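# Load a matching blank into the machining centre vise

## Task

Pick from the bench the blank that matches the work order and put it in the machine's vise for the next shift's cut. It must rest flat on both vise ledges, touch the fixed jaw and the work stop, and be clamped. Do not run any cutting. At the end the machine and the gauge must both be idle, with no alarm standing and the doors closed.

## Robot and tools

ROBOT. Two six-joint arms, left_arm and right_arm, each with a two-finger gripper. Joint column order: shoulder pan, shoulder lift, elbow, wrist 1, wrist 2, wrist 3. Base poses in the scene frame: left_arm (+0.064, +0.661, 0) m, right_arm (-0.095, -0.506, 0) m, both turned very slightly about z. The left gripper's fingers can fold: grip parts with the outer quarter of the pads, near the fingertips, and avoid pressing fingertips onto surfaces. The right gripper's fingers are rigid.

FRAME. Reported end_effector_position (m), end_effector_quat_wxyz and velocities use one scene frame: origin at table-top height midway between the nominal bases, +z up, +x out over the table, +y toward left_arm. The machine stands behind the bases, toward -x. end_effector_position is the point between the closed pads; fingers point along gripper +z and open along its y. Reported poses may be off by a few cm.

ROW FORMAT. Every arm command is one row of 18 numbers, each in [-1, 1]: left_arm's 6 joint values, then its gripper position, force_limit, speed; then the same 9 for right_arm. The joint values are offsets, not poses: they count from the Joint targets shown at the start of the call (not from the previous row), scaled so 1.0 = 1.481 rad for pan and lift and 2.222 rad for elbow and the three wrists. Send 0 for an arm's joints to hold its current targets. Gripper position is absolute: +1 fully open (140 mm), about -0.8 pads touching, -1 close until blocked. force_limit -1 to +1 sets grip force (about 14 N to 58 N at slow speed); speed -1 to +1 sets finger speed (about 30 to 250 mm/s); faster closes squeeze harder. To leave a gripper alone, resend its last three numbers.

execute_actions: {"actions": [one action], "cameras": [...]}. An action may hold "rows" (1 to 15 rows, one per 1/30 s step), "steps" (1 to 450, default 15, at least the number of rows), "until" (conditions on machine or gauge fields, e.g. {"machine": {"queue": ["!=", "running"]}}, numbers need a comparison, or {"all": {"status": "ended"}}), and device commands under "machine" or "gauge". After the last row arms keep heading to the last target. Empty actions list returns camera images.

move: "target" is one 18-number row or a list of up to 15 rows, all offsets from the same Joint targets. "speed" in rad/s, 0.01 to 3.14 (default 0.5) for the joint with the farthest to go; "blend" in rad for corners of a list; "stop_force" 4 to 120 N ends an arm's path on contact (use slow speed; same finger numbers in every row); "zero" resets the force baseline; "blocking": false returns early (then use wait or stop). The result adds a move: line (done, off_target, held, fault, moving).

wait: "seconds" 0 to 10. stop: brakes a running move. zoom_image: "camera" (cam_high, cam_low, cam_machine, cam_left_wrist, cam_right_wrist) and "region" [x0, y0, x1, y1] pixels, max 504 each way. show_instructions: shows the reference images, including the work order that defines the right blank. zero_wrist_force: "arm". finished_scene: "scene" number 1 or 2; irreversible.

MACHINE commands (mm throughout): "door" open/shut, "vise" open/clamp (starts clamped, opens a few mm by air), plus page, register/value/write, cycle_start, reset, feed_hold, home, probe, tool_set, tool_change, air_blast, stop. A list of up to 8 objects runs in order. For this job the likely sequence is open doors, open vise, place the blank from the bench on the ledges against fixed jaw and stop, clamp the vise, withdraw the arms, shut doors. Never send cycle_start. Results report state (idle, running, alarm, fault...), door_state, vise_state (clamped means stopped on a part of the job's width; between can mean wrong width), answers, alarm, queue. Doors hitting something cause a fault; keep arms clear before shutting.

GAUGE: "clamp" open/shut, "measure" true (reading after about 12 s, part untouched), "blast" true, "stop". It can check a blank's size; nest all_down means the part is seated. Leave it idle at the end.

RESULT LINES. Joint positions, velocities, targets, torques per arm; end-effector pose; Wrist force/torque in the gripper frame; object_status per gripper (0 moving, 1 blocked opening, 2 blocked closing = holding, 3 reached/pads met); position_measured in counts (3 open, 230 closed); Tool commands; notes like "joint command not followed" (clearance check between arms) or "joint sent to its limit"; MOTOR HOT; fault lines; the scene number.

AVOID. Contact force near 150 N or joint torque at the load limits (pan/lift 300, elbow 136, wrists 49.1 N m) stops an arm for 10 s. Arms touching each other can end the scene. Don't drop parts, release moving parts, slam into fixed equipment, or push anything off the table or onto the floor. Keep targets from going far past contacts, since arms are stiff. Long stretched holds heat motors.

Each tool is called after "Request:" by a JSON object that holds its "name" and its "arguments", one argument or row to a line.

Reference images:

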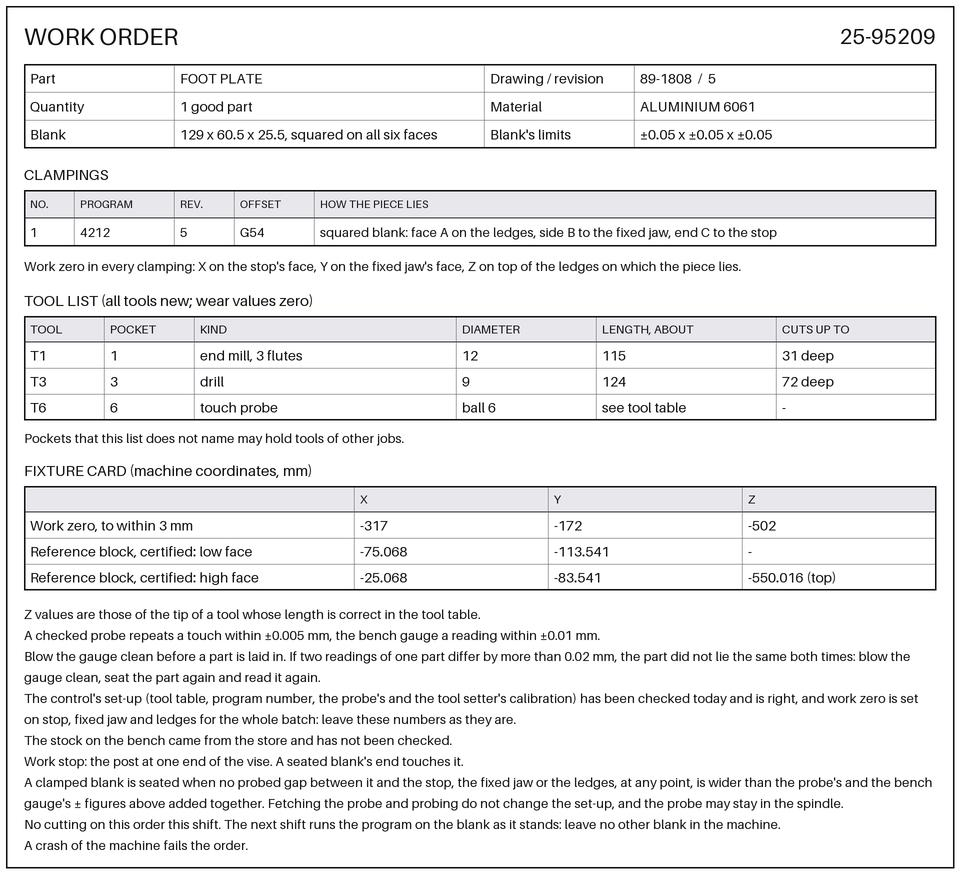

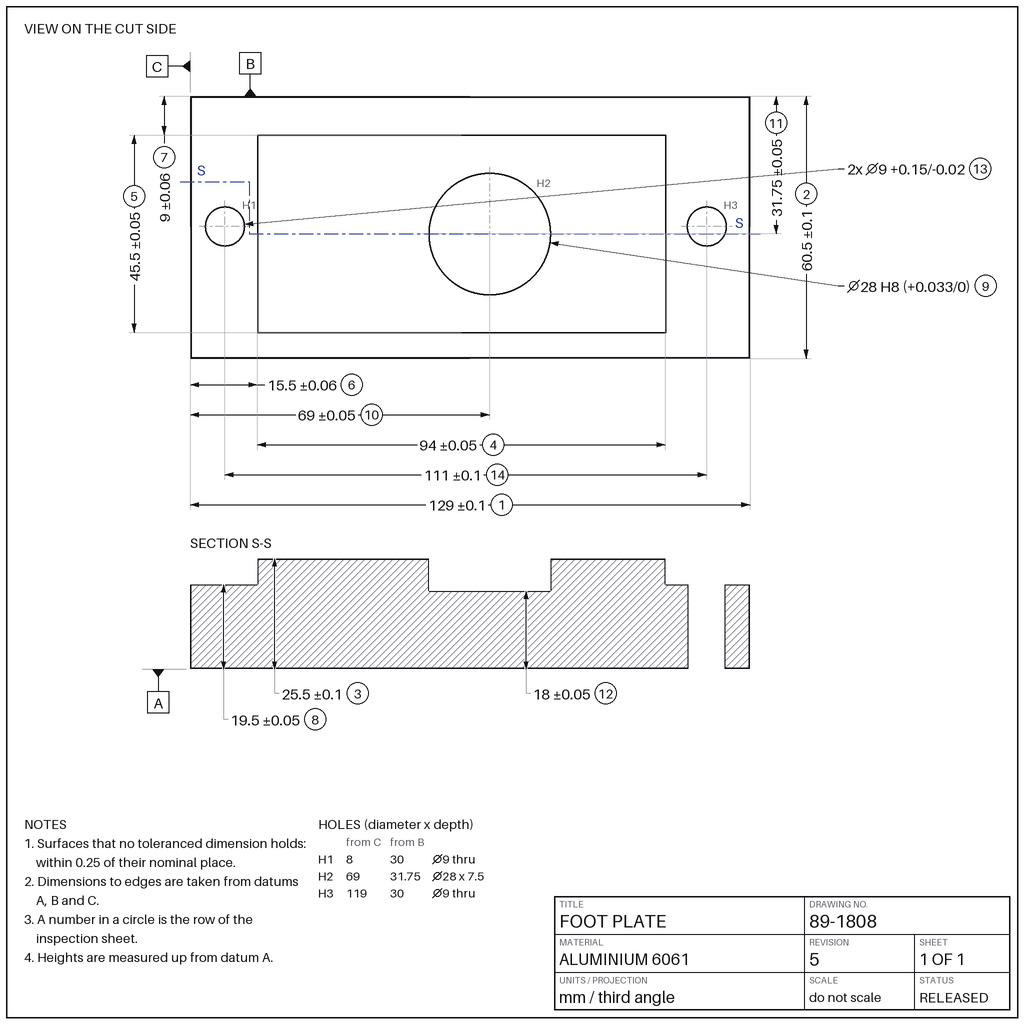

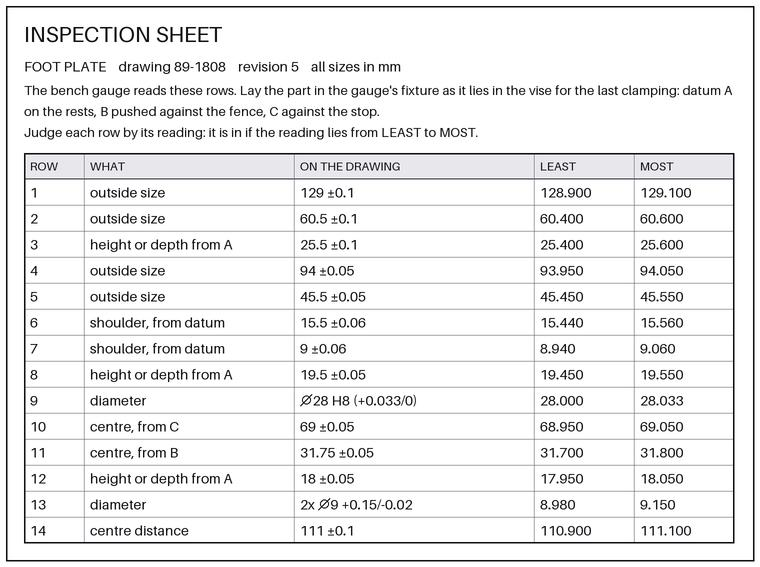

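## Session

Request:
{"name": "execute_actions", "arguments": {
  "actions": []
}}

Scene clock: 0.00 s.
left_arm: end_effector_position=(+0.6268, +0.2877, +0.1522) position_measured=3 object_status=3 end_effector_quat_wxyz=(+0.198, +0.730, -0.644, +0.113) | right_arm: end_effector_position=(+0.4169, +0.0482, +0.1834) position_measured=3 object_status=3 end_effector_quat_wxyz=(-0.144, +0.879, +0.251, +0.379)
Joint positions: left_arm=[-0.62 -1.493 2.172 -2.458 -1.984 -2.382] | right_arm=[0.615 -1.462 2.418 -3.362 -1.515 -3.107]
Joint velocities: within noise
Joint torques (N m): no reading
Wrist force (N): no reading
Wrist torque (N m): no reading
Wrist force, peak (N): no reading
Joint targets: left_arm=[-0.620 -1.493 2.172 -2.458 -1.984 -2.382] | right_arm=[0.615 -1.462 2.418 -3.362 -1.515 -3.107]
Tool commands: left_gripper/position=+1.0 left_gripper/force_limit=+1.0 left_gripper/speed=+1.0 right_gripper/position=+1.0 right_gripper/force_limit=+1.0 right_gripper/speed=+1.0
machine.work_offsets: g54_x=-318.502 g54_y=-172.746 g54_z=-502.803 g55_x=+0.000 g55_y=+0.000 g55_z=+0.000 g56_x=+0.000 g56_y=+0.000 g56_z=+0.000
machine: state=idle door_state=shut vise_state=closed_empty cycle_status=done cycles_done=0 table_x_mm=0 spindle_rpm=0 page=work_offsets entry=no_entry entries=0 queue=idle queue_left=0
gauge: nest=all_up blocks=free clamp_state=open readings=0

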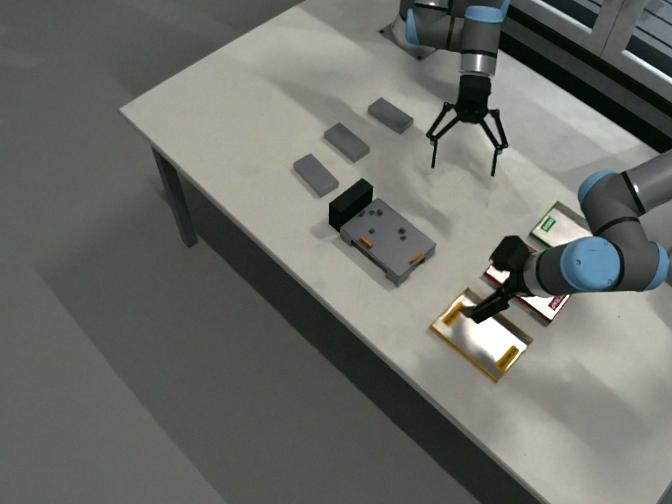

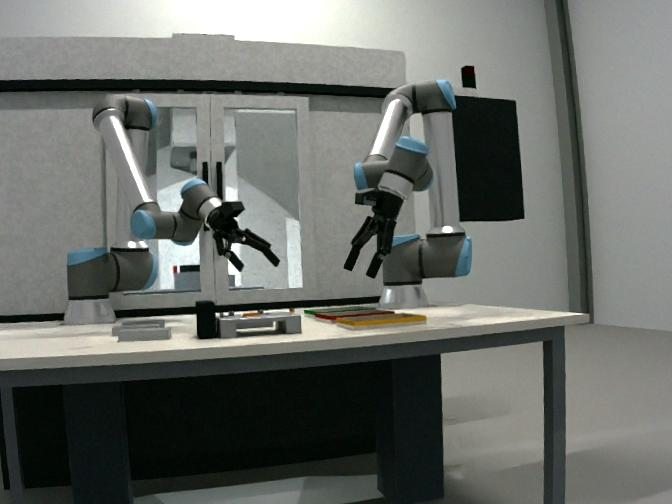

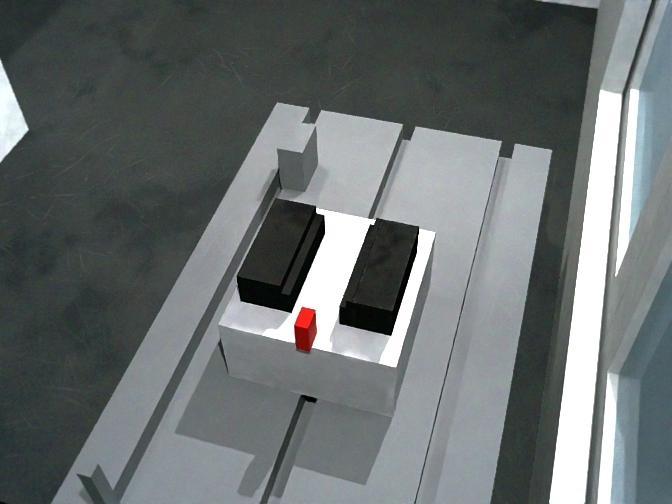

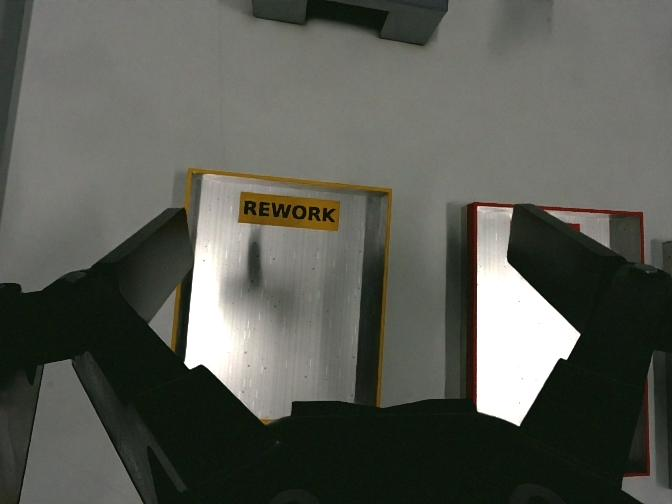

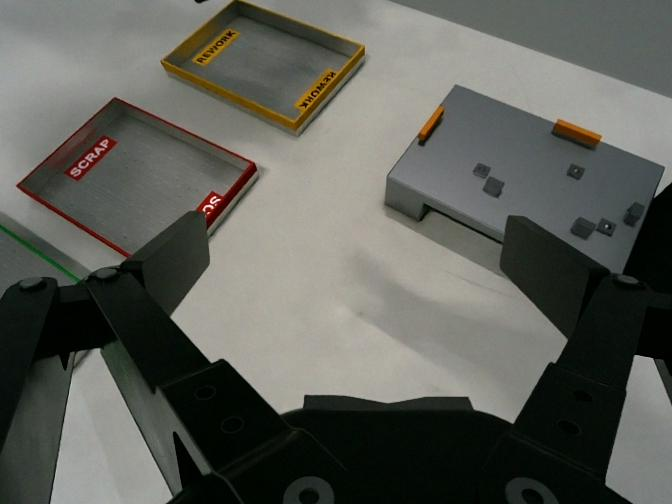

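Request:
{"name": "zoom_image", "arguments": {
  "camera": "cam_machine",
  "region": [180, 80, 480, 420]
}}

Request:
{"name": "zoom_image", "arguments": {
  "camera": "cam_high",
  "region": [260, 80, 560, 390]
}}

Request:
{"name": "zoom_image", "arguments": {
  "camera": "cam_right_wrist",
  "region": [360, 60, 672, 300]
}}

Request:
{"name": "zoom_image", "arguments": {
  "camera": "cam_low",
  "region": [60, 60, 480, 375]
}}

Scaled by 1.482 from the camera's 672x504 image, which has a finer 960x720 frame.

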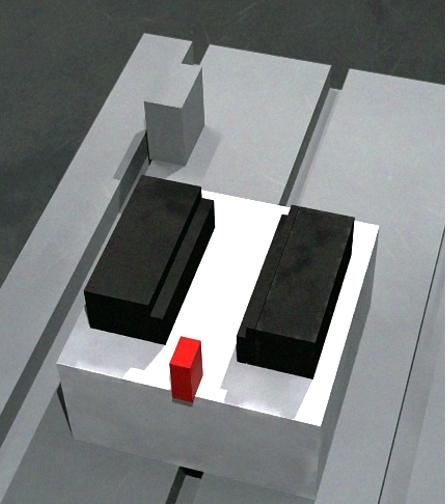

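Scaled by 1.626 from the camera's 672x504 image, which has a finer 960x720 frame.

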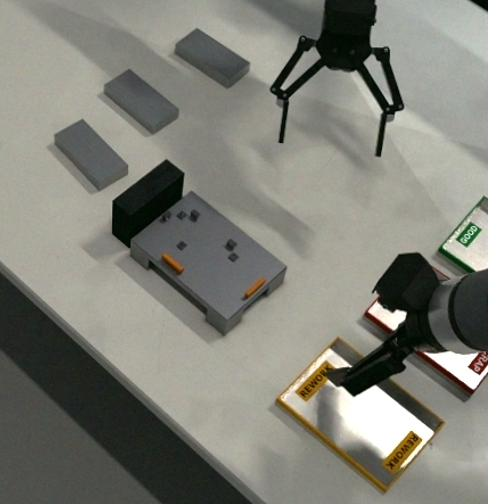

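Scaled by 1.615 from the camera's 672x504 image, which has a finer 960x720 frame.

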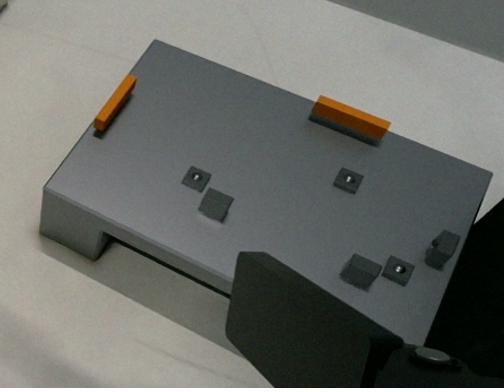

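Scaled by 1.200 from the camera's 672x504 image, which has a finer 960x720 frame.

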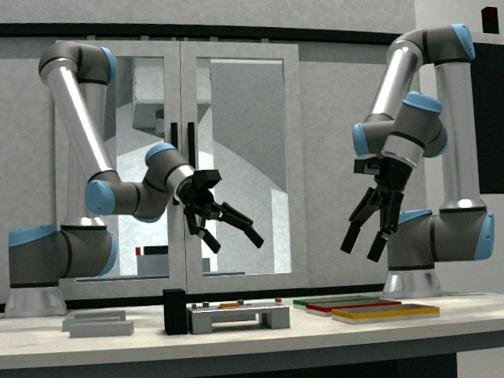

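Request:
{"name": "execute_actions", "arguments": {
  "actions": [
    {"machine":[{"vise":"open"},{"air_blast":true},{"register":"tool_call","value":6,"write":true},{"tool_change":true,"page":"program"}],"gauge":{"blast":true},"steps":15}
  ]
}}

Request:
{"name": "move", "arguments": {
  "target": [0.3, 0, 0, 0, 0, 0, 1, 1, 1, -0.3214, -0.2552, -0.1962, 0.7421, -0.0252, -0.6814, 1, 1, 1],
  "speed": 0.8,
  "cameras": ["all"]
}}

Scene clock: 117.13 s.
left_arm: end_effector_position=(+0.6268, +0.2877, +0.1522) position_measured=3 object_status=3 end_effector_quat_wxyz=(+0.198, +0.730, -0.644, +0.113) | right_arm: end_effector_position=(+0.4169, +0.0482, +0.1834) position_measured=3 object_status=3 end_effector_quat_wxyz=(-0.144, +0.879, +0.251, +0.379)
Joint positions: left_arm=[-0.62 -1.493 2.172 -2.458 -1.984 -2.382] | right_arm=[0.615 -1.462 2.418 -3.362 -1.515 -3.107]
Joint torques (N m): left_arm=[-1.94 -48.91 -38.45 -6.7 0.09 0.22] | right_arm=[-1.98 -34.21 -28.97 -3.22 -0.93 0.43]
Wrist force (N): left_arm=[0.1 0.4 -0.4] | right_arm=[-0.3 0.1 0.2]
Wrist torque (N m): left_arm=[0.09 -0.02 0.00] | right_arm=[0.04 0.06 0.00]
Wrist force, peak (N): left_arm=[0.5 0.7 -0.8] | right_arm=[-0.8 0.1 0.5]
Joint targets: left_arm=[-0.620 -1.493 2.172 -2.458 -1.984 -2.382] | right_arm=[0.615 -1.462 2.418 -3.362 -1.515 -3.107]
Tool commands: left_gripper/position=+1.0 left_gripper/force_limit=+1.0 left_gripper/speed=+1.0 right_gripper/position=+1.0 right_gripper/force_limit=+1.0 right_gripper/speed=+1.0
machine.work_offsets: g54_x=-318.502 g54_y=-172.746 g54_z=-502.803 g55_x=+0.000 g55_y=+0.000 g55_z=+0.000 g56_x=+0.000 g56_y=+0.000 g56_z=+0.000
machine: state=idle door_state=shut vise_state=open cycle_status=done cycles_done=0 table_x_mm=0 spindle_rpm=0 page=work_offsets entry=no_entry entries=0 queue=running queue_left=3
gauge: nest=all_up blocks=free clamp_state=open state=busy message=taken readings=0

Scene clock: 120.00 s.
left_arm: end_effector_position=(+0.7328, +0.5657, +0.1522) position_measured=3 object_status=3 end_effector_quat_wxyz=(+0.168, +0.854, -0.467, +0.154) | right_arm: end_effector_position=(+0.4106, -0.2854, +0.3499) position_measured=3 object_status=3 end_effector_quat_wxyz=(+0.000, +0.708, +0.707, +0.000)
Joint positions: left_arm=[-0.176 -1.493 2.172 -2.458 -1.984 -2.382] | right_arm=[0.139 -1.839 1.982 -1.713 -1.571 -4.62]
Joint torques (N m): left_arm=[7.6 -49.96 -38.79 -6.62 -0.09 0.31] | right_arm=[-18.89 -35.21 -53.94 -2.72 -3.27 -1.61]
Wrist force (N): left_arm=[0.4 0.4 -0.1] | right_arm=[-0.5 -1.1 1.7]
Wrist torque (N m): left_arm=[0.09 -0.05 0.02] | right_arm=[-0.26 -0.09 -0.02]
Wrist force, peak (N): left_arm=[0.7 1.1 0.4] | right_arm=[-1.6 -1.4 0.4]
Joint targets: left_arm=[-0.176 -1.493 2.172 -2.458 -1.984 -2.382] | right_arm=[0.139 -1.840 1.982 -1.713 -1.571 -4.621]
machine.program: program=+4212 tool_call=+6 tool_in_spindle=+0 program_revision=+5 program_offset=+54 load_peak=+0 stored1_number=+1604 stored1_revision=+6 stored2_number=+2061 stored2_revision=+2 stored3_number=+4212 stored3_revision=+5 stored4_number=+0 stored4_revision=+0 cycles=+0
machine: state=busy door_state=shut vise_state=open cycle_status=done cycles_done=0 table_x_mm=0 spindle_rpm=0 page=program entries=3 queue=running queue_left=0
gauge: nest=all_up blocks=free clamp_state=open message=taken readings=0
move: done
camera_calibration:
cam_left_wrist: T_world_to_cam=[[-0.858528, -0.492951, 0.141171, 0.89332], [-0.505453, 0.859911, -0.0712049, -0.112086], [-0.0862941, -0.132487, -0.987421, 0.47393], [0, 0, 0, 1]] pos_world=[0.751183, 0.599536, 0.333876]
cam_right_wrist: T_world_to_cam=[[0.999783, 0.0122728, -0.0168346, -0.391939], [0.0174471, -0.934839, 0.354642, -0.400659], [-0.0113852, -0.354859, -0.93485, 0.40981], [0, 0, 0, 1]] pos_world=[0.40351, -0.224317, 0.518604]

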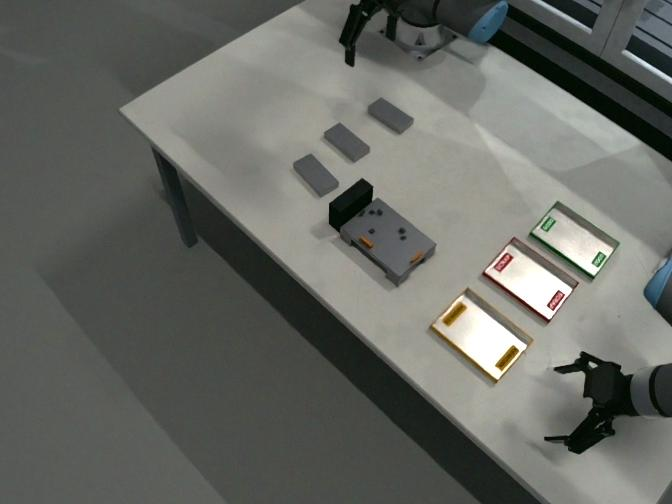

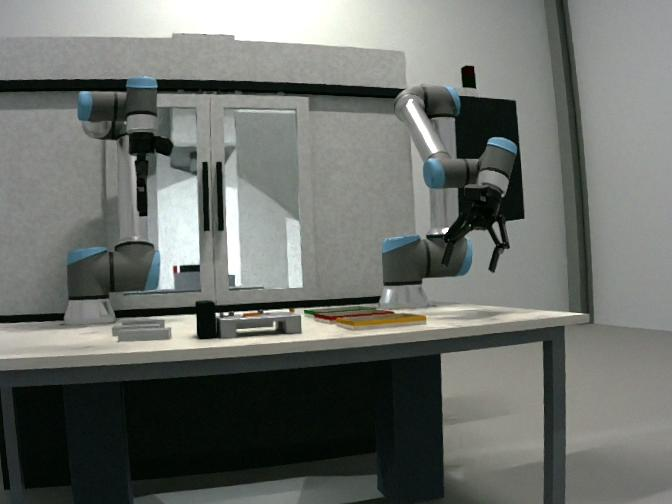

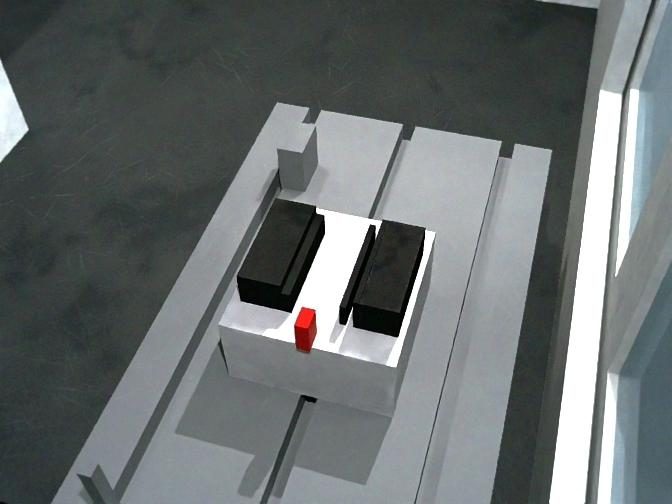

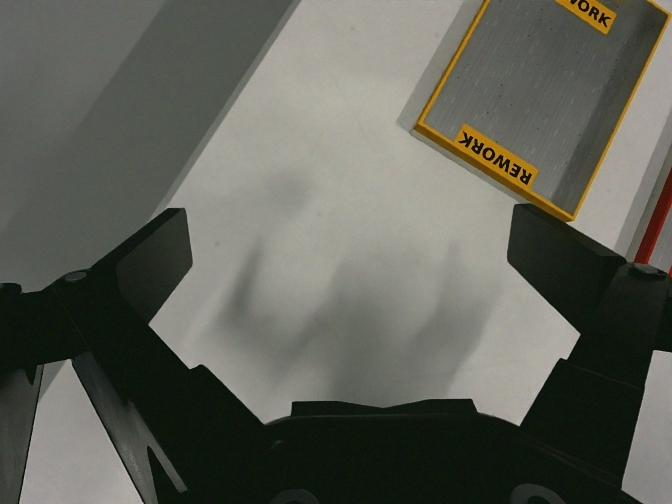

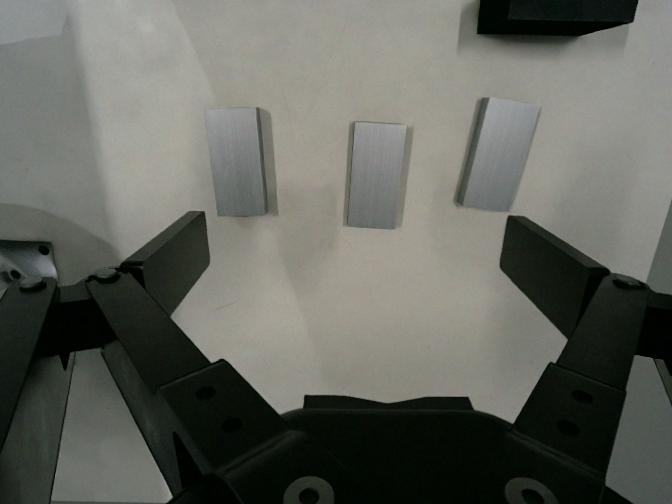

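Request:
{"name": "zoom_image", "arguments": {
  "camera": "cam_right_wrist",
  "region": [180, 80, 380, 240]
}}

Request:
{"name": "zoom_image", "arguments": {
  "camera": "cam_right_wrist",
  "region": [340, 80, 580, 240]
}}

Request:
{"name": "zoom_image", "arguments": {
  "camera": "cam_machine",
  "region": [200, 170, 460, 370]
}}

Request:
{"name": "zoom_image", "arguments": {
  "camera": "cam_high",
  "region": [320, 170, 450, 290]
}}

Scaled by 2.520 from the camera's 672x504 image, which has a finer 960x720 frame.

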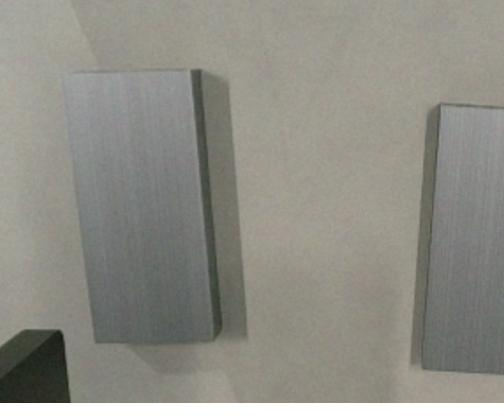

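Scaled by 2.100 from the camera's 672x504 image, which has a finer 960x720 frame.

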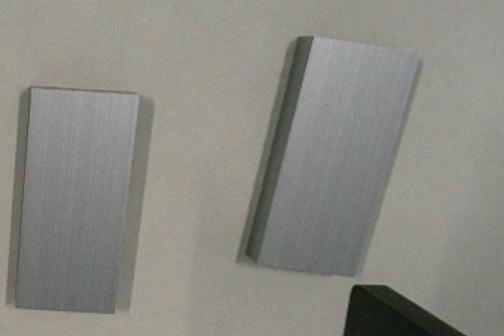

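Scaled by 1.938 from the camera's 672x504 image, which has a finer 960x720 frame.

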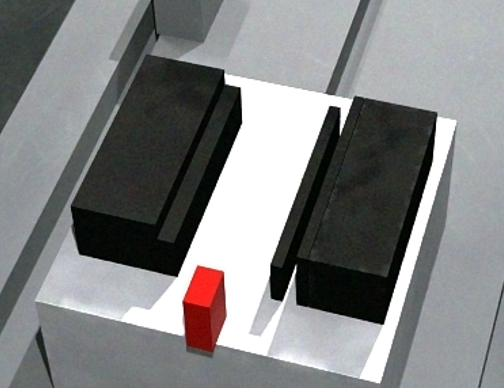

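Scaled by 3.877 from the camera's 672x504 image, which has a finer 960x720 frame.

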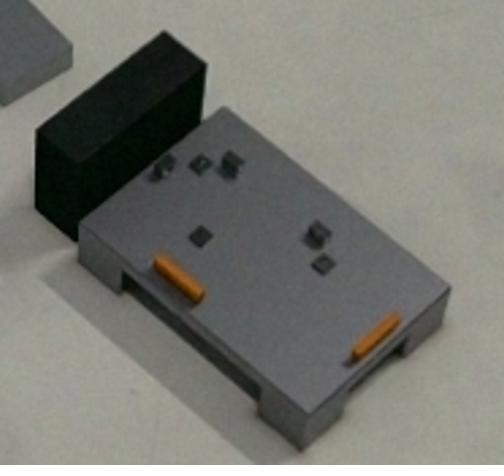

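Request:
{"name": "move", "arguments": {
  "target": [0, 0, 0, 0, 0, 0, 1, 1, 1, -0.0408, 0.1380, 0.1227, -0.2146, 0, -0.0067, 0.4, 0, 0],
  "speed": 0.6,
  "cameras": ["cam_right_wrist", "cam_machine"]
}}

Scene clock: 225.87 s.
left_arm: end_effector_position=(+0.7328, +0.5658, +0.1522) position_measured=3 object_status=3 end_effector_quat_wxyz=(+0.168, +0.854, -0.467, +0.154) | right_arm: end_effector_position=(+0.4458, -0.3156, +0.1200) position_measured=78 object_status=3 end_effector_quat_wxyz=(+0.000, +0.723, +0.690, +0.000)
Joint positions: left_arm=[-0.176 -1.493 2.172 -2.458 -1.984 -2.382] | right_arm=[0.079 -1.635 2.254 -2.189 -1.571 -4.636]
Joint torques (N m): left_arm=[2.82 -56.49 -38.94 -6.45 -0.05 0.56] | right_arm=[-20.8 -14.71 -32.12 -6.11 -1.96 -1.79]
Wrist force (N): left_arm=[0.2 0.2 0.0] | right_arm=[-0.3 -0.7 1.5]
Wrist torque (N m): left_arm=[0.05 -0.01 0.02] | right_arm=[-0.15 -0.07 -0.04]
Wrist force, peak (N): left_arm=[-0.4 1.1 -0.4] | right_arm=[-0.7 -0.8 3.8]
Joint targets: left_arm=[-0.176 -1.493 2.172 -2.458 -1.984 -2.382] | right_arm=[0.079 -1.635 2.254 -2.190 -1.571 -4.636]
machine.program: program=+4212 tool_call=+6 tool_in_spindle=+6 program_revision=+5 program_offset=+54 load_peak=+0 stored1_number=+1604 stored1_revision=+6 stored2_number=+2061 stored2_revision=+2 stored3_number=+4212 stored3_revision=+5 stored4_number=+0 stored4_revision=+0 cycles=+0
machine: state=idle door_state=shut vise_state=open cycle_status=done cycles_done=0 table_x_mm=0 spindle_rpm=0 page=program entries=3 queue=done queue_left=0
gauge: nest=all_up blocks=free clamp_state=open message=taken readings=0
move: done
camera_calibration:
cam_right_wrist: T_world_to_cam=[[0.999306, -0.033088, -0.0171299, -0.444714], [-0.0248697, -0.934685, 0.354607, -0.32908], [-0.0277443, -0.353935, -0.934858, 0.19225], [0, 0, 0, 1]] pos_world=[0.441555, -0.254257, 0.288803]
Images, in order (width x height): cam_machine 672x504, cam_right_wrist 672x504.

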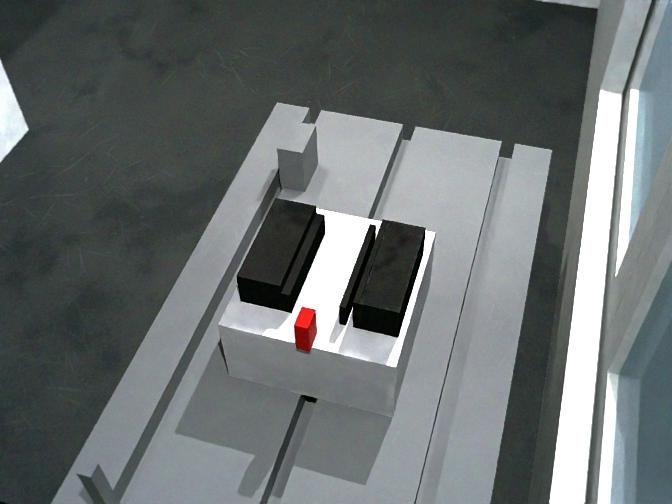

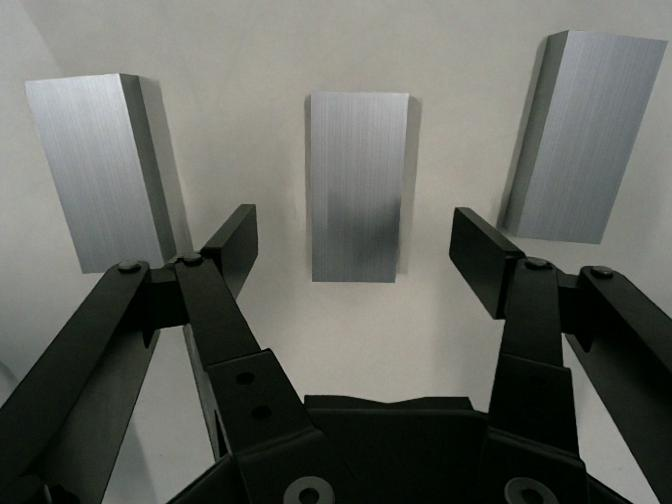

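Request:
{"name": "move", "arguments": {
  "target": [0, 0, 0, 0, 0, 0, 1, 1, 1, 0, 0.0993, 0.0396, -0.1057, 0, 0, 0.4, 0, 0],
  "speed": 0.06,
  "stop_force": 8,
  "cameras": ["cam_right_wrist"]
}}

Scene clock: 240.97 s.
left_arm: end_effector_position=(+0.7328, +0.5658, +0.1522) position_measured=3 object_status=3 end_effector_quat_wxyz=(+0.168, +0.854, -0.467, +0.154) | right_arm: end_effector_position=(+0.4462, -0.3156, +0.0235) position_measured=78 object_status=3 end_effector_quat_wxyz=(+0.000, +0.723, +0.690, +0.000)
Joint positions: left_arm=[-0.176 -1.493 2.172 -2.458 -1.984 -2.382] | right_arm=[0.079 -1.494 2.339 -2.415 -1.571 -4.636]
Joint torques (N m): left_arm=[2.57 -58.4 -38.02 -6.16 -0.14 0.63] | right_arm=[-20.37 -47.72 -36.16 -1.81 -1.4 -1.53]
Wrist force (N): left_arm=[0.0 0.8 -0.2] | right_arm=[-0.4 -3.0 -8.2]
Wrist torque (N m): left_arm=[0.18 0.02 0.02] | right_arm=[-0.73 0.38 -0.14]
Wrist force, peak (N): left_arm=[0.6 1.0 -0.6] | right_arm=[-4.9 -37.4 -93.7]
Joint targets: left_arm=[-0.176 -1.493 2.172 -2.458 -1.984 -2.382] | right_arm=[0.079 -1.494 2.339 -2.415 -1.571 -4.636]
machine.program: program=+4212 tool_call=+6 tool_in_spindle=+6 program_revision=+5 program_offset=+54 load_peak=+0 stored1_number=+1604 stored1_revision=+6 stored2_number=+2061 stored2_revision=+2 stored3_number=+4212 stored3_revision=+5 stored4_number=+0 stored4_revision=+0 cycles=+0
machine: state=idle door_state=shut vise_state=open cycle_status=done cycles_done=0 table_x_mm=0 spindle_rpm=0 page=program entries=3 queue=done queue_left=0
gauge: nest=all_up blocks=free clamp_state=open message=taken readings=0
move: contact (right_arm)
camera_calibration:
cam_right_wrist: T_world_to_cam=[[0.9993, -0.0331011, -0.0174456, -0.446706], [-0.02477, -0.934685, 0.354614, -0.294896], [-0.0280443, -0.353933, -0.93485, 0.102178], [0, 0, 0, 1]] pos_world=[0.441954, -0.254257, 0.192302]
Images, in order (width x height): cam_right_wrist 672x504.

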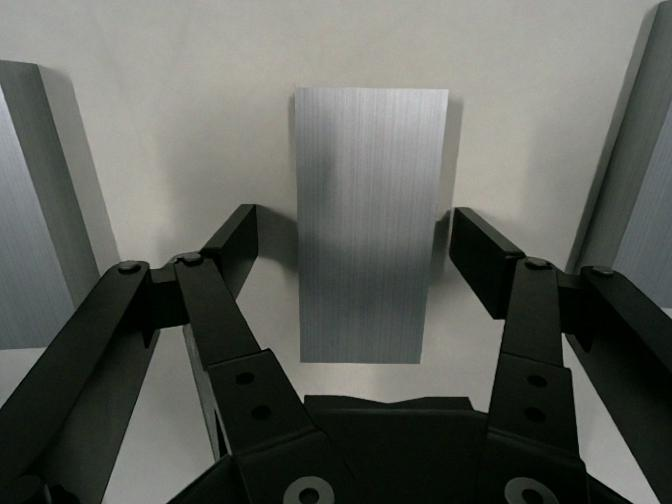

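Request:
{"name": "move", "arguments": {
  "target": [
    [0, 0, 0, 0, 0, 0, 1, 1, 1, -0.0009, -0.0121, -0.0101, 0.0178, 0, 0, 0.4, 0, 0],
    [0, 0, 0, 0, 0, 0, 1, 1, 1, -0.0009, -0.0121, -0.0101, 0.0178, 0, 0, -1, 0, -1]
  ],
  "speed": 0.1,
  "cameras": ["cam_right_wrist"]
}}

Scene clock: 273.97 s.
left_arm: end_effector_position=(+0.7328, +0.5658, +0.1522) position_measured=3 object_status=3 end_effector_quat_wxyz=(+0.168, +0.854, -0.467, +0.154) | right_arm: end_effector_position=(+0.4527, -0.3162, +0.0401) position_measured=141 object_status=0 end_effector_quat_wxyz=(+0.000, +0.724, +0.690, +0.000)
Joint positions: left_arm=[-0.176 -1.493 2.172 -2.458 -1.984 -2.382] | right_arm=[0.077 -1.512 2.316 -2.375 -1.571 -4.636]
Joint torques (N m): left_arm=[1.09 -58.55 -38.15 -6.36 0.02 0.72] | right_arm=[-16.65 -43.69 -36.49 -4.94 -1.9 -1.04]
Wrist force (N): left_arm=[0.1 0.6 -0.5] | right_arm=[-3.3 -9.2 -18.1]
Wrist torque (N m): left_arm=[0.13 0.00 0.02] | right_arm=[0.13 0.32 -0.03]
Wrist force, peak (N): left_arm=[0.0 1.1 -0.4] | right_arm=[-3.3 -9.2 -18.1]
Joint targets: left_arm=[-0.176 -1.493 2.172 -2.458 -1.984 -2.382] | right_arm=[0.077 -1.512 2.316 -2.375 -1.571 -4.636]
machine.program: program=+4212 tool_call=+6 tool_in_spindle=+6 program_revision=+5 program_offset=+54 load_peak=+0 stored1_number=+1604 stored1_revision=+6 stored2_number=+2061 stored2_revision=+2 stored3_number=+4212 stored3_revision=+5 stored4_number=+0 stored4_revision=+0 cycles=+0
machine: state=idle door_state=shut vise_state=open cycle_status=done cycles_done=0 table_x_mm=0 spindle_rpm=0 page=program entries=3 queue=done queue_left=0
gauge: nest=all_up blocks=free clamp_state=open message=taken readings=0
move: done
camera_calibration:
cam_right_wrist: T_world_to_cam=[[0.99927, -0.0344532, -0.0165038, -0.453463], [-0.0263683, -0.934643, 0.354607, -0.300423], [-0.0276425, -0.353913, -0.93487, 0.117403], [0, 0, 0, 1]] pos_world=[0.448455, -0.254861, 0.208805]
Images, in order (width x height): cam_right_wrist 672x504.

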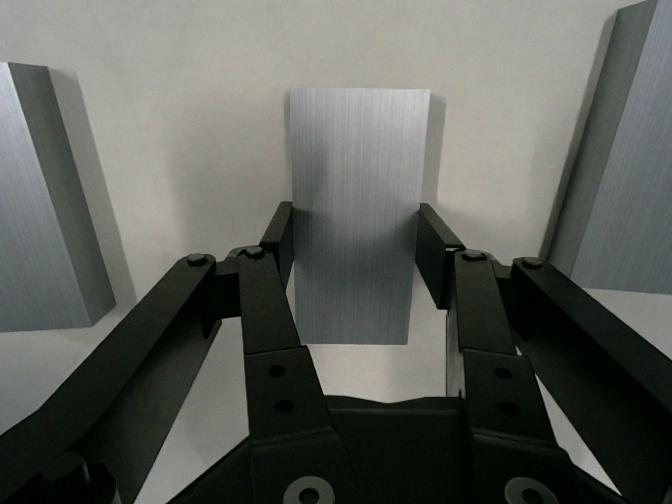

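Request:
{"name": "move", "arguments": {
  "target": [
    [0, 0, 0, 0, 0, 0, 1, 1, 1, 0, -0.0831, -0.0279, 0.0833, 0, 0, -1, 0, -1],
    [0, 0, 0, 0, 0, 0, 1, 1, 1, 0.3355, 0.0318, -0.1971, 0.1760, 0, 0.2022, -1, 0, -1]
  ],
  "speed": [0.15, 0.5],
  "blend": [0.03, 0],
  "cameras": ["cam_right_wrist", "cam_high", "cam_low"]
}}

Scene clock: 313.37 s.
left_arm: end_effector_position=(+0.7328, +0.5658, +0.1522) position_measured=3 object_status=3 end_effector_quat_wxyz=(+0.168, +0.854, -0.467, +0.154) | right_arm: end_effector_position=(+0.4307, -0.0004, +0.2196) position_measured=141 object_status=2 end_effector_quat_wxyz=(+0.000, +0.707, +0.707, +0.000) end_effector_velocity=(-0.002, +0.002, +0.001) end_effector_angular_velocity=(-0.002, +0.001, +0.003)
Joint positions: left_arm=[-0.176 -1.493 2.172 -2.458 -1.984 -2.382] | right_arm=[0.574 -1.465 1.879 -1.985 -1.571 -4.187]
Joint velocities: left_arm=[within noise] | right_arm=[0.005 0.001 -0.002 0.003 -0.001 0.003]
Joint torques (N m): left_arm=[0.91 -55.76 -38.31 -6.14 -0.25 0.7] | right_arm=[13.44 -41.67 -50.78 -3.02 -1.19 1.68]
Wrist force (N): left_arm=[-0.3 0.1 -0.3] | right_arm=[-2.9 -3.0 4.6]
Wrist torque (N m): left_arm=[0.03 0.08 0.02] | right_arm=[-0.68 0.50 -0.29]
Wrist force, peak (N): left_arm=[0.3 1.0 -0.7] | right_arm=[-3.6 -9.2 -18.4]
Joint targets: left_arm=[-0.176 -1.493 2.172 -2.458 -1.984 -2.382] | right_arm=[0.574 -1.465 1.878 -1.984 -1.571 -4.186]
machine.program: program=+4212 tool_call=+6 tool_in_spindle=+6 program_revision=+5 program_offset=+54 load_peak=+0 stored1_number=+1604 stored1_revision=+6 stored2_number=+2061 stored2_revision=+2 stored3_number=+4212 stored3_revision=+5 stored4_number=+0 stored4_revision=+0 cycles=+0
machine: state=idle door_state=shut vise_state=open cycle_status=done cycles_done=0 table_x_mm=0 spindle_rpm=0 page=program entries=3 queue=done queue_left=0
gauge: nest=all_up blocks=free clamp_state=open message=taken readings=0
move: done
camera_calibration:
cam_right_wrist: T_world_to_cam=[[0.999773, 0.0131644, -0.0167438, -0.417711], [0.0182477, -0.934855, 0.35456, -0.0887079], [-0.0109855, -0.354785, -0.934883, 0.389295], [0, 0, 0, 1]] pos_world=[0.423511, 0.0606861, 0.388404]
Images, in order (width x height): cam_high 672x504, cam_low 672x504, cam_right_wrist 672x504.

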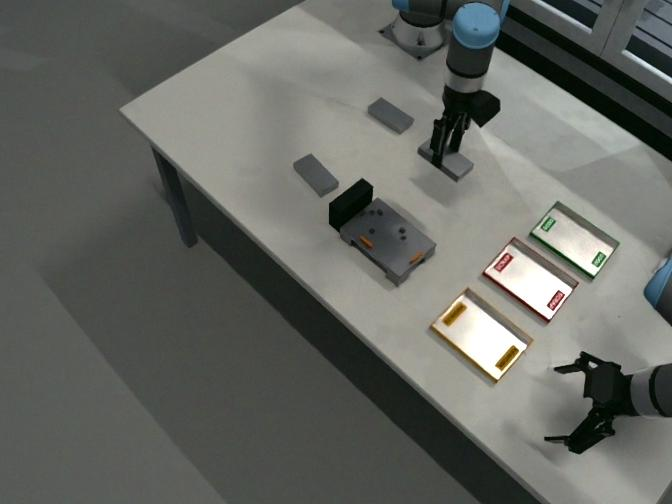

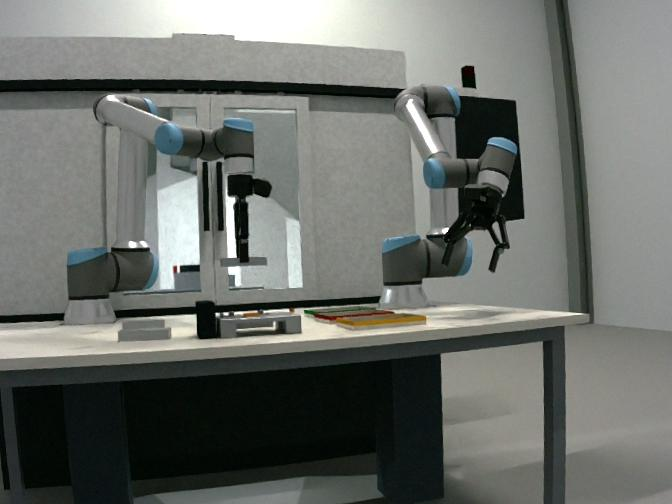

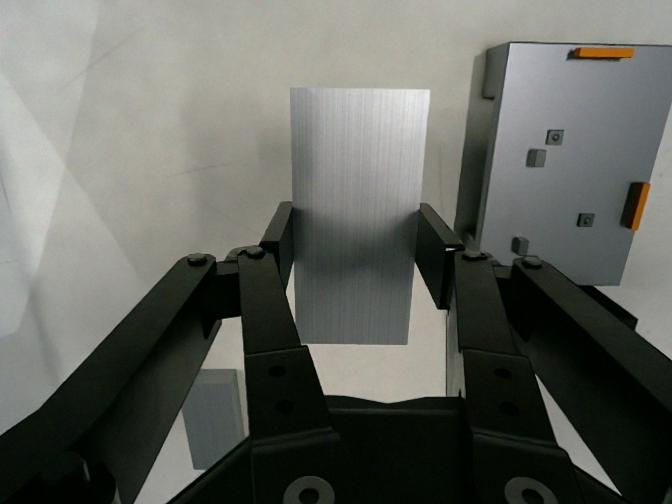

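Request:
{"name": "zoom_image", "arguments": {
  "camera": "cam_right_wrist",
  "region": [452, 20, 672, 340]
}}

Scaled by 1.575 from the camera's 672x504 image, which has a finer 960x720 frame.

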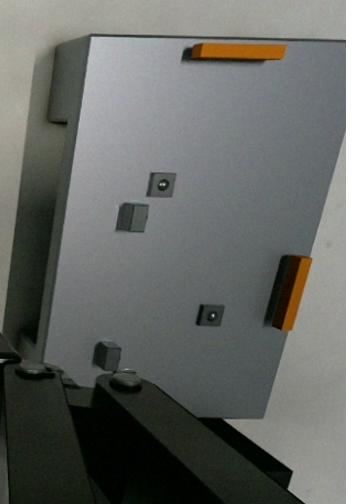

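Request:
{"name": "zoom_image", "arguments": {
  "camera": "cam_low",
  "region": [100, 280, 320, 360]
}}

Scaled by 2.291 from the camera's 672x504 image, which has a finer 960x720 frame.

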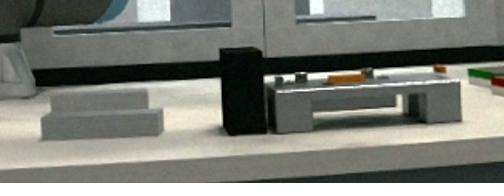

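Request:
{"name": "move", "arguments": {
  "target": [0, 0, 0, 0, 0, 0, 1, 1, 1, 0, 0.1094, 0.0696, -0.1424, 0, 0, -1, 0, -1],
  "speed": 0.4
}}

Request:
{"name": "move", "arguments": {
  "target": [0, 0, 0, 0, 0, 0, 1, 1, 1, 0, 0.0169, 0.0058, -0.0171, 0, 0, -1, 0, -1],
  "speed": 0.02,
  "stop_force": 5,
  "cameras": ["cam_right_wrist"]
}}

Scene clock: 396.17 s.
left_arm: end_effector_position=(+0.7328, +0.5658, +0.1522) position_measured=3 object_status=3 end_effector_quat_wxyz=(+0.168, +0.854, -0.467, +0.154) | right_arm: end_effector_position=(+0.4304, -0.0002, +0.0498) position_measured=141 object_status=2 end_effector_quat_wxyz=(+0.000, +0.707, +0.707, +0.000)
Joint positions: left_arm=[-0.176 -1.493 2.172 -2.458 -1.984 -2.382] | right_arm=[0.574 -1.303 2.033 -2.3 -1.571 -4.186]
Joint torques (N m): left_arm=[-2.69 -56.46 -38.04 -5.98 0.06 1.07] | right_arm=[14.06 -42.72 -31.8 -6.01 -1.27 0.6]
Wrist force (N): left_arm=[0.0 0.2 -0.1] | right_arm=[-3.3 -3.0 4.7]
Wrist torque (N m): left_arm=[0.05 0.02 0.02] | right_arm=[-0.64 0.51 -0.28]
Wrist force, peak (N): left_arm=[-0.1 1.0 -0.9] | right_arm=[-3.2 -3.6 7.1]
Joint targets: left_arm=[-0.176 -1.493 2.172 -2.458 -1.984 -2.382] | right_arm=[0.574 -1.303 2.033 -2.301 -1.571 -4.186]
machine.program: program=+4212 tool_call=+6 tool_in_spindle=+6 program_revision=+5 program_offset=+54 load_peak=+0 stored1_number=+1604 stored1_revision=+6 stored2_number=+2061 stored2_revision=+2 stored3_number=+4212 stored3_revision=+5 stored4_number=+0 stored4_revision=+0 cycles=+0
machine: state=idle door_state=shut vise_state=open cycle_status=done cycles_done=0 table_x_mm=0 spindle_rpm=0 page=program entries=3 queue=done queue_left=0
gauge: nest=all_up blocks=free clamp_state=open message=taken readings=0
move: done

Scene clock: 398.30 s.
left_arm: end_effector_position=(+0.7328, +0.5658, +0.1522) position_measured=3 object_status=3 end_effector_quat_wxyz=(+0.168, +0.854, -0.467, +0.154) | right_arm: end_effector_position=(+0.4305, -0.0002, +0.0403) position_measured=141 object_status=2 end_effector_quat_wxyz=(+0.000, +0.707, +0.707, +0.000)
Joint positions: left_arm=[-0.176 -1.493 2.172 -2.458 -1.984 -2.382] | right_arm=[0.574 -1.291 2.039 -2.318 -1.571 -4.186]
Joint torques (N m): left_arm=[-1.06 -57.16 -37.8 -5.69 -0.24 0.93] | right_arm=[14.43 -66.12 -31.38 -0.14 -1.56 0.73]
Wrist force (N): left_arm=[-0.5 0.4 -0.1] | right_arm=[-1.2 0.2 -8.5]
Wrist torque (N m): left_arm=[0.08 0.13 0.02] | right_arm=[-1.06 0.69 -0.29]
Wrist force, peak (N): left_arm=[-0.6 0.6 -0.7] | right_arm=[-7.8 -10.4 -37.6]
Joint targets: left_arm=[-0.176 -1.493 2.172 -2.458 -1.984 -2.382] | right_arm=[0.574 -1.291 2.039 -2.318 -1.571 -4.186]
machine.program: program=+4212 tool_call=+6 tool_in_spindle=+6 program_revision=+5 program_offset=+54 load_peak=+0 stored1_number=+1604 stored1_revision=+6 stored2_number=+2061 stored2_revision=+2 stored3_number=+4212 stored3_revision=+5 stored4_number=+0 stored4_revision=+0 cycles=+0
machine: state=idle door_state=shut vise_state=open cycle_status=done cycles_done=0 table_x_mm=0 spindle_rpm=0 page=program entries=3 queue=done queue_left=0
gauge: nest=all_up blocks=free clamp_state=open message=taken readings=0
move: contact (right_arm); right_arm: the wrist 1 is farthest, 0.021 rad from its target
camera_calibration:
cam_right_wrist: T_world_to_cam=[[0.999767, 0.0132761, -0.0170043, -0.420565], [0.0184465, -0.934786, 0.354731, -0.0250706], [-0.0111859, -0.354962, -0.934814, 0.221821], [0, 0, 0, 1]] pos_world=[0.42341, 0.0608859, 0.209103]
Images, in order (width x height): cam_right_wrist 672x504.

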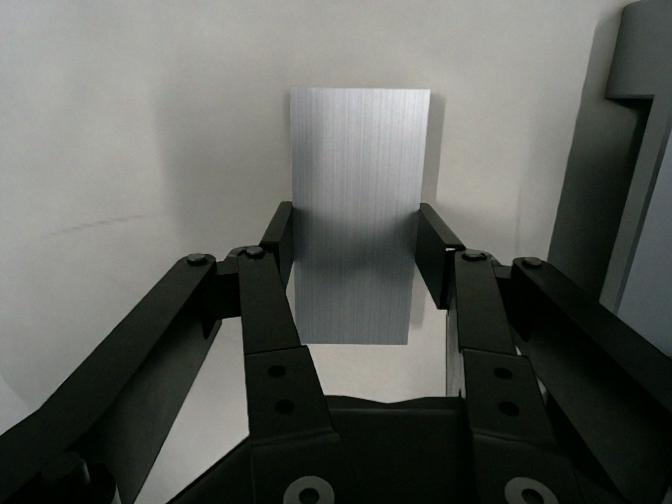

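Request:
{"name": "move", "arguments": {
  "target": [
    [0, 0, 0, 0, 0, 0, 1, 1, 1, 0, 0, 0, 0, 0, 0, 0.15, 0, -1],
    [0, 0, 0, 0, 0, 0, 1, 1, 1, 0, -0.0053, -0.0018, 0.0053, 0, 0, 0.15, 0, -1],
    [0, 0, 0, 0, 0, 0, 1, 1, 1, 0, -0.0053, -0.0018, 0.0053, 0, 0, -1, 0, -1]
  ],
  "speed": 0.1,
  "cameras": ["cam_right_wrist"]
}}

Request:
{"name": "wait", "arguments": {
  "seconds": 1
}}

Scene clock: 423.23 s.
left_arm: end_effector_position=(+0.7328, +0.5658, +0.1522) position_measured=3 object_status=3 end_effector_quat_wxyz=(+0.168, +0.854, -0.467, +0.154) | right_arm: end_effector_position=(+0.4305, -0.0002, +0.0467) position_measured=141 object_status=0 end_effector_quat_wxyz=(+0.000, +0.707, +0.707, +0.000)
Joint positions: left_arm=[-0.176 -1.493 2.172 -2.458 -1.984 -2.382] | right_arm=[0.574 -1.299 2.035 -2.307 -1.571 -4.186]
Joint torques (N m): left_arm=[-1.56 -56.9 -38.25 -5.74 -0.16 0.98] | right_arm=[11.27 -62.08 -39.18 -3.04 -1.45 0.46]
Wrist force (N): left_arm=[-0.1 0.3 -0.3] | right_arm=[-6.0 -5.5 -10.8]
Wrist torque (N m): left_arm=[0.06 0.03 0.02] | right_arm=[-0.23 0.77 -0.29]
Wrist force, peak (N): left_arm=[-0.4 0.4 -1.2] | right_arm=[-7.4 -7.5 -14.8]
Joint targets: left_arm=[-0.176 -1.493 2.172 -2.458 -1.984 -2.382] | right_arm=[0.574 -1.299 2.035 -2.307 -1.571 -4.186]
machine.program: program=+4212 tool_call=+6 tool_in_spindle=+6 program_revision=+5 program_offset=+54 load_peak=+0 stored1_number=+1604 stored1_revision=+6 stored2_number=+2061 stored2_revision=+2 stored3_number=+4212 stored3_revision=+5 stored4_number=+0 stored4_revision=+0 cycles=+0
machine: state=idle door_state=shut vise_state=open cycle_status=done cycles_done=0 table_x_mm=0 spindle_rpm=0 page=program entries=3 queue=done queue_left=0
gauge: nest=all_up blocks=free clamp_state=open message=taken readings=0
move: done
camera_calibration:
cam_right_wrist: T_world_to_cam=[[0.99977, 0.0132203, -0.0168741, -0.420384], [0.0183471, -0.934821, 0.354646, -0.027241], [-0.0110857, -0.354874, -0.934848, 0.227669], [0, 0, 0, 1]] pos_world=[0.423311, 0.060886, 0.215404]
Images, in order (width x height): cam_right_wrist 672x504.

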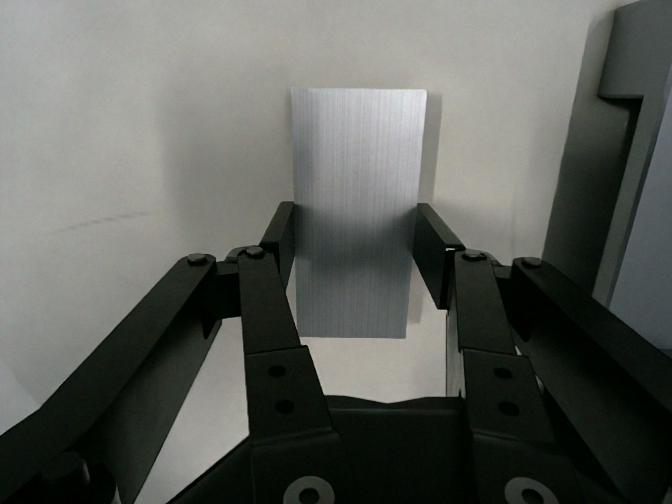

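Scene clock: 424.23 s.
left_arm: end_effector_position=(+0.7328, +0.5658, +0.1522) position_measured=3 object_status=3 end_effector_quat_wxyz=(+0.168, +0.854, -0.467, +0.154) | right_arm: end_effector_position=(+0.4305, -0.0002, +0.0467) position_measured=141 object_status=2 end_effector_quat_wxyz=(+0.000, +0.707, +0.707, +0.000)
Joint positions: left_arm=[-0.176 -1.493 2.172 -2.458 -1.984 -2.382] | right_arm=[0.574 -1.299 2.035 -2.307 -1.571 -4.186]
Joint torques (N m): left_arm=[-1.38 -56.38 -37.7 -5.77 -0.26 0.82] | right_arm=[11.96 -44.19 -31.22 -5.22 -1.49 0.85]
Wrist force (N): left_arm=[-0.1 0.7 -0.5] | right_arm=[-6.2 -5.4 -11.1]
Wrist torque (N m): left_arm=[0.15 0.04 0.01] | right_arm=[-0.21 0.81 -0.29]
Wrist force, peak (N): left_arm=[-0.7 0.5 -0.5] | right_arm=[-6.1 -5.8 -11.1]
Joint targets: left_arm=[-0.176 -1.493 2.172 -2.458 -1.984 -2.382] | right_arm=[0.574 -1.299 2.035 -2.307 -1.571 -4.186]
Tool commands: left_gripper/position=+1.0 left_gripper/force_limit=+1.0 left_gripper/speed=+1.0 right_gripper/position=-1.0 right_gripper/force_limit=+0.0 right_gripper/speed=-1.0
machine.program: program=+4212 tool_call=+6 tool_in_spindle=+6 program_revision=+5 program_offset=+54 load_peak=+0 stored1_number=+1604 stored1_revision=+6 stored2_number=+2061 stored2_revision=+2 stored3_number=+4212 stored3_revision=+5 stored4_number=+0 stored4_revision=+0 cycles=+0
machine: state=idle door_state=shut vise_state=open cycle_status=done cycles_done=0 table_x_mm=0 spindle_rpm=0 page=program entries=3 queue=done queue_left=0
gauge: nest=all_up blocks=free clamp_state=open message=taken readings=0
wait: 1.00 s


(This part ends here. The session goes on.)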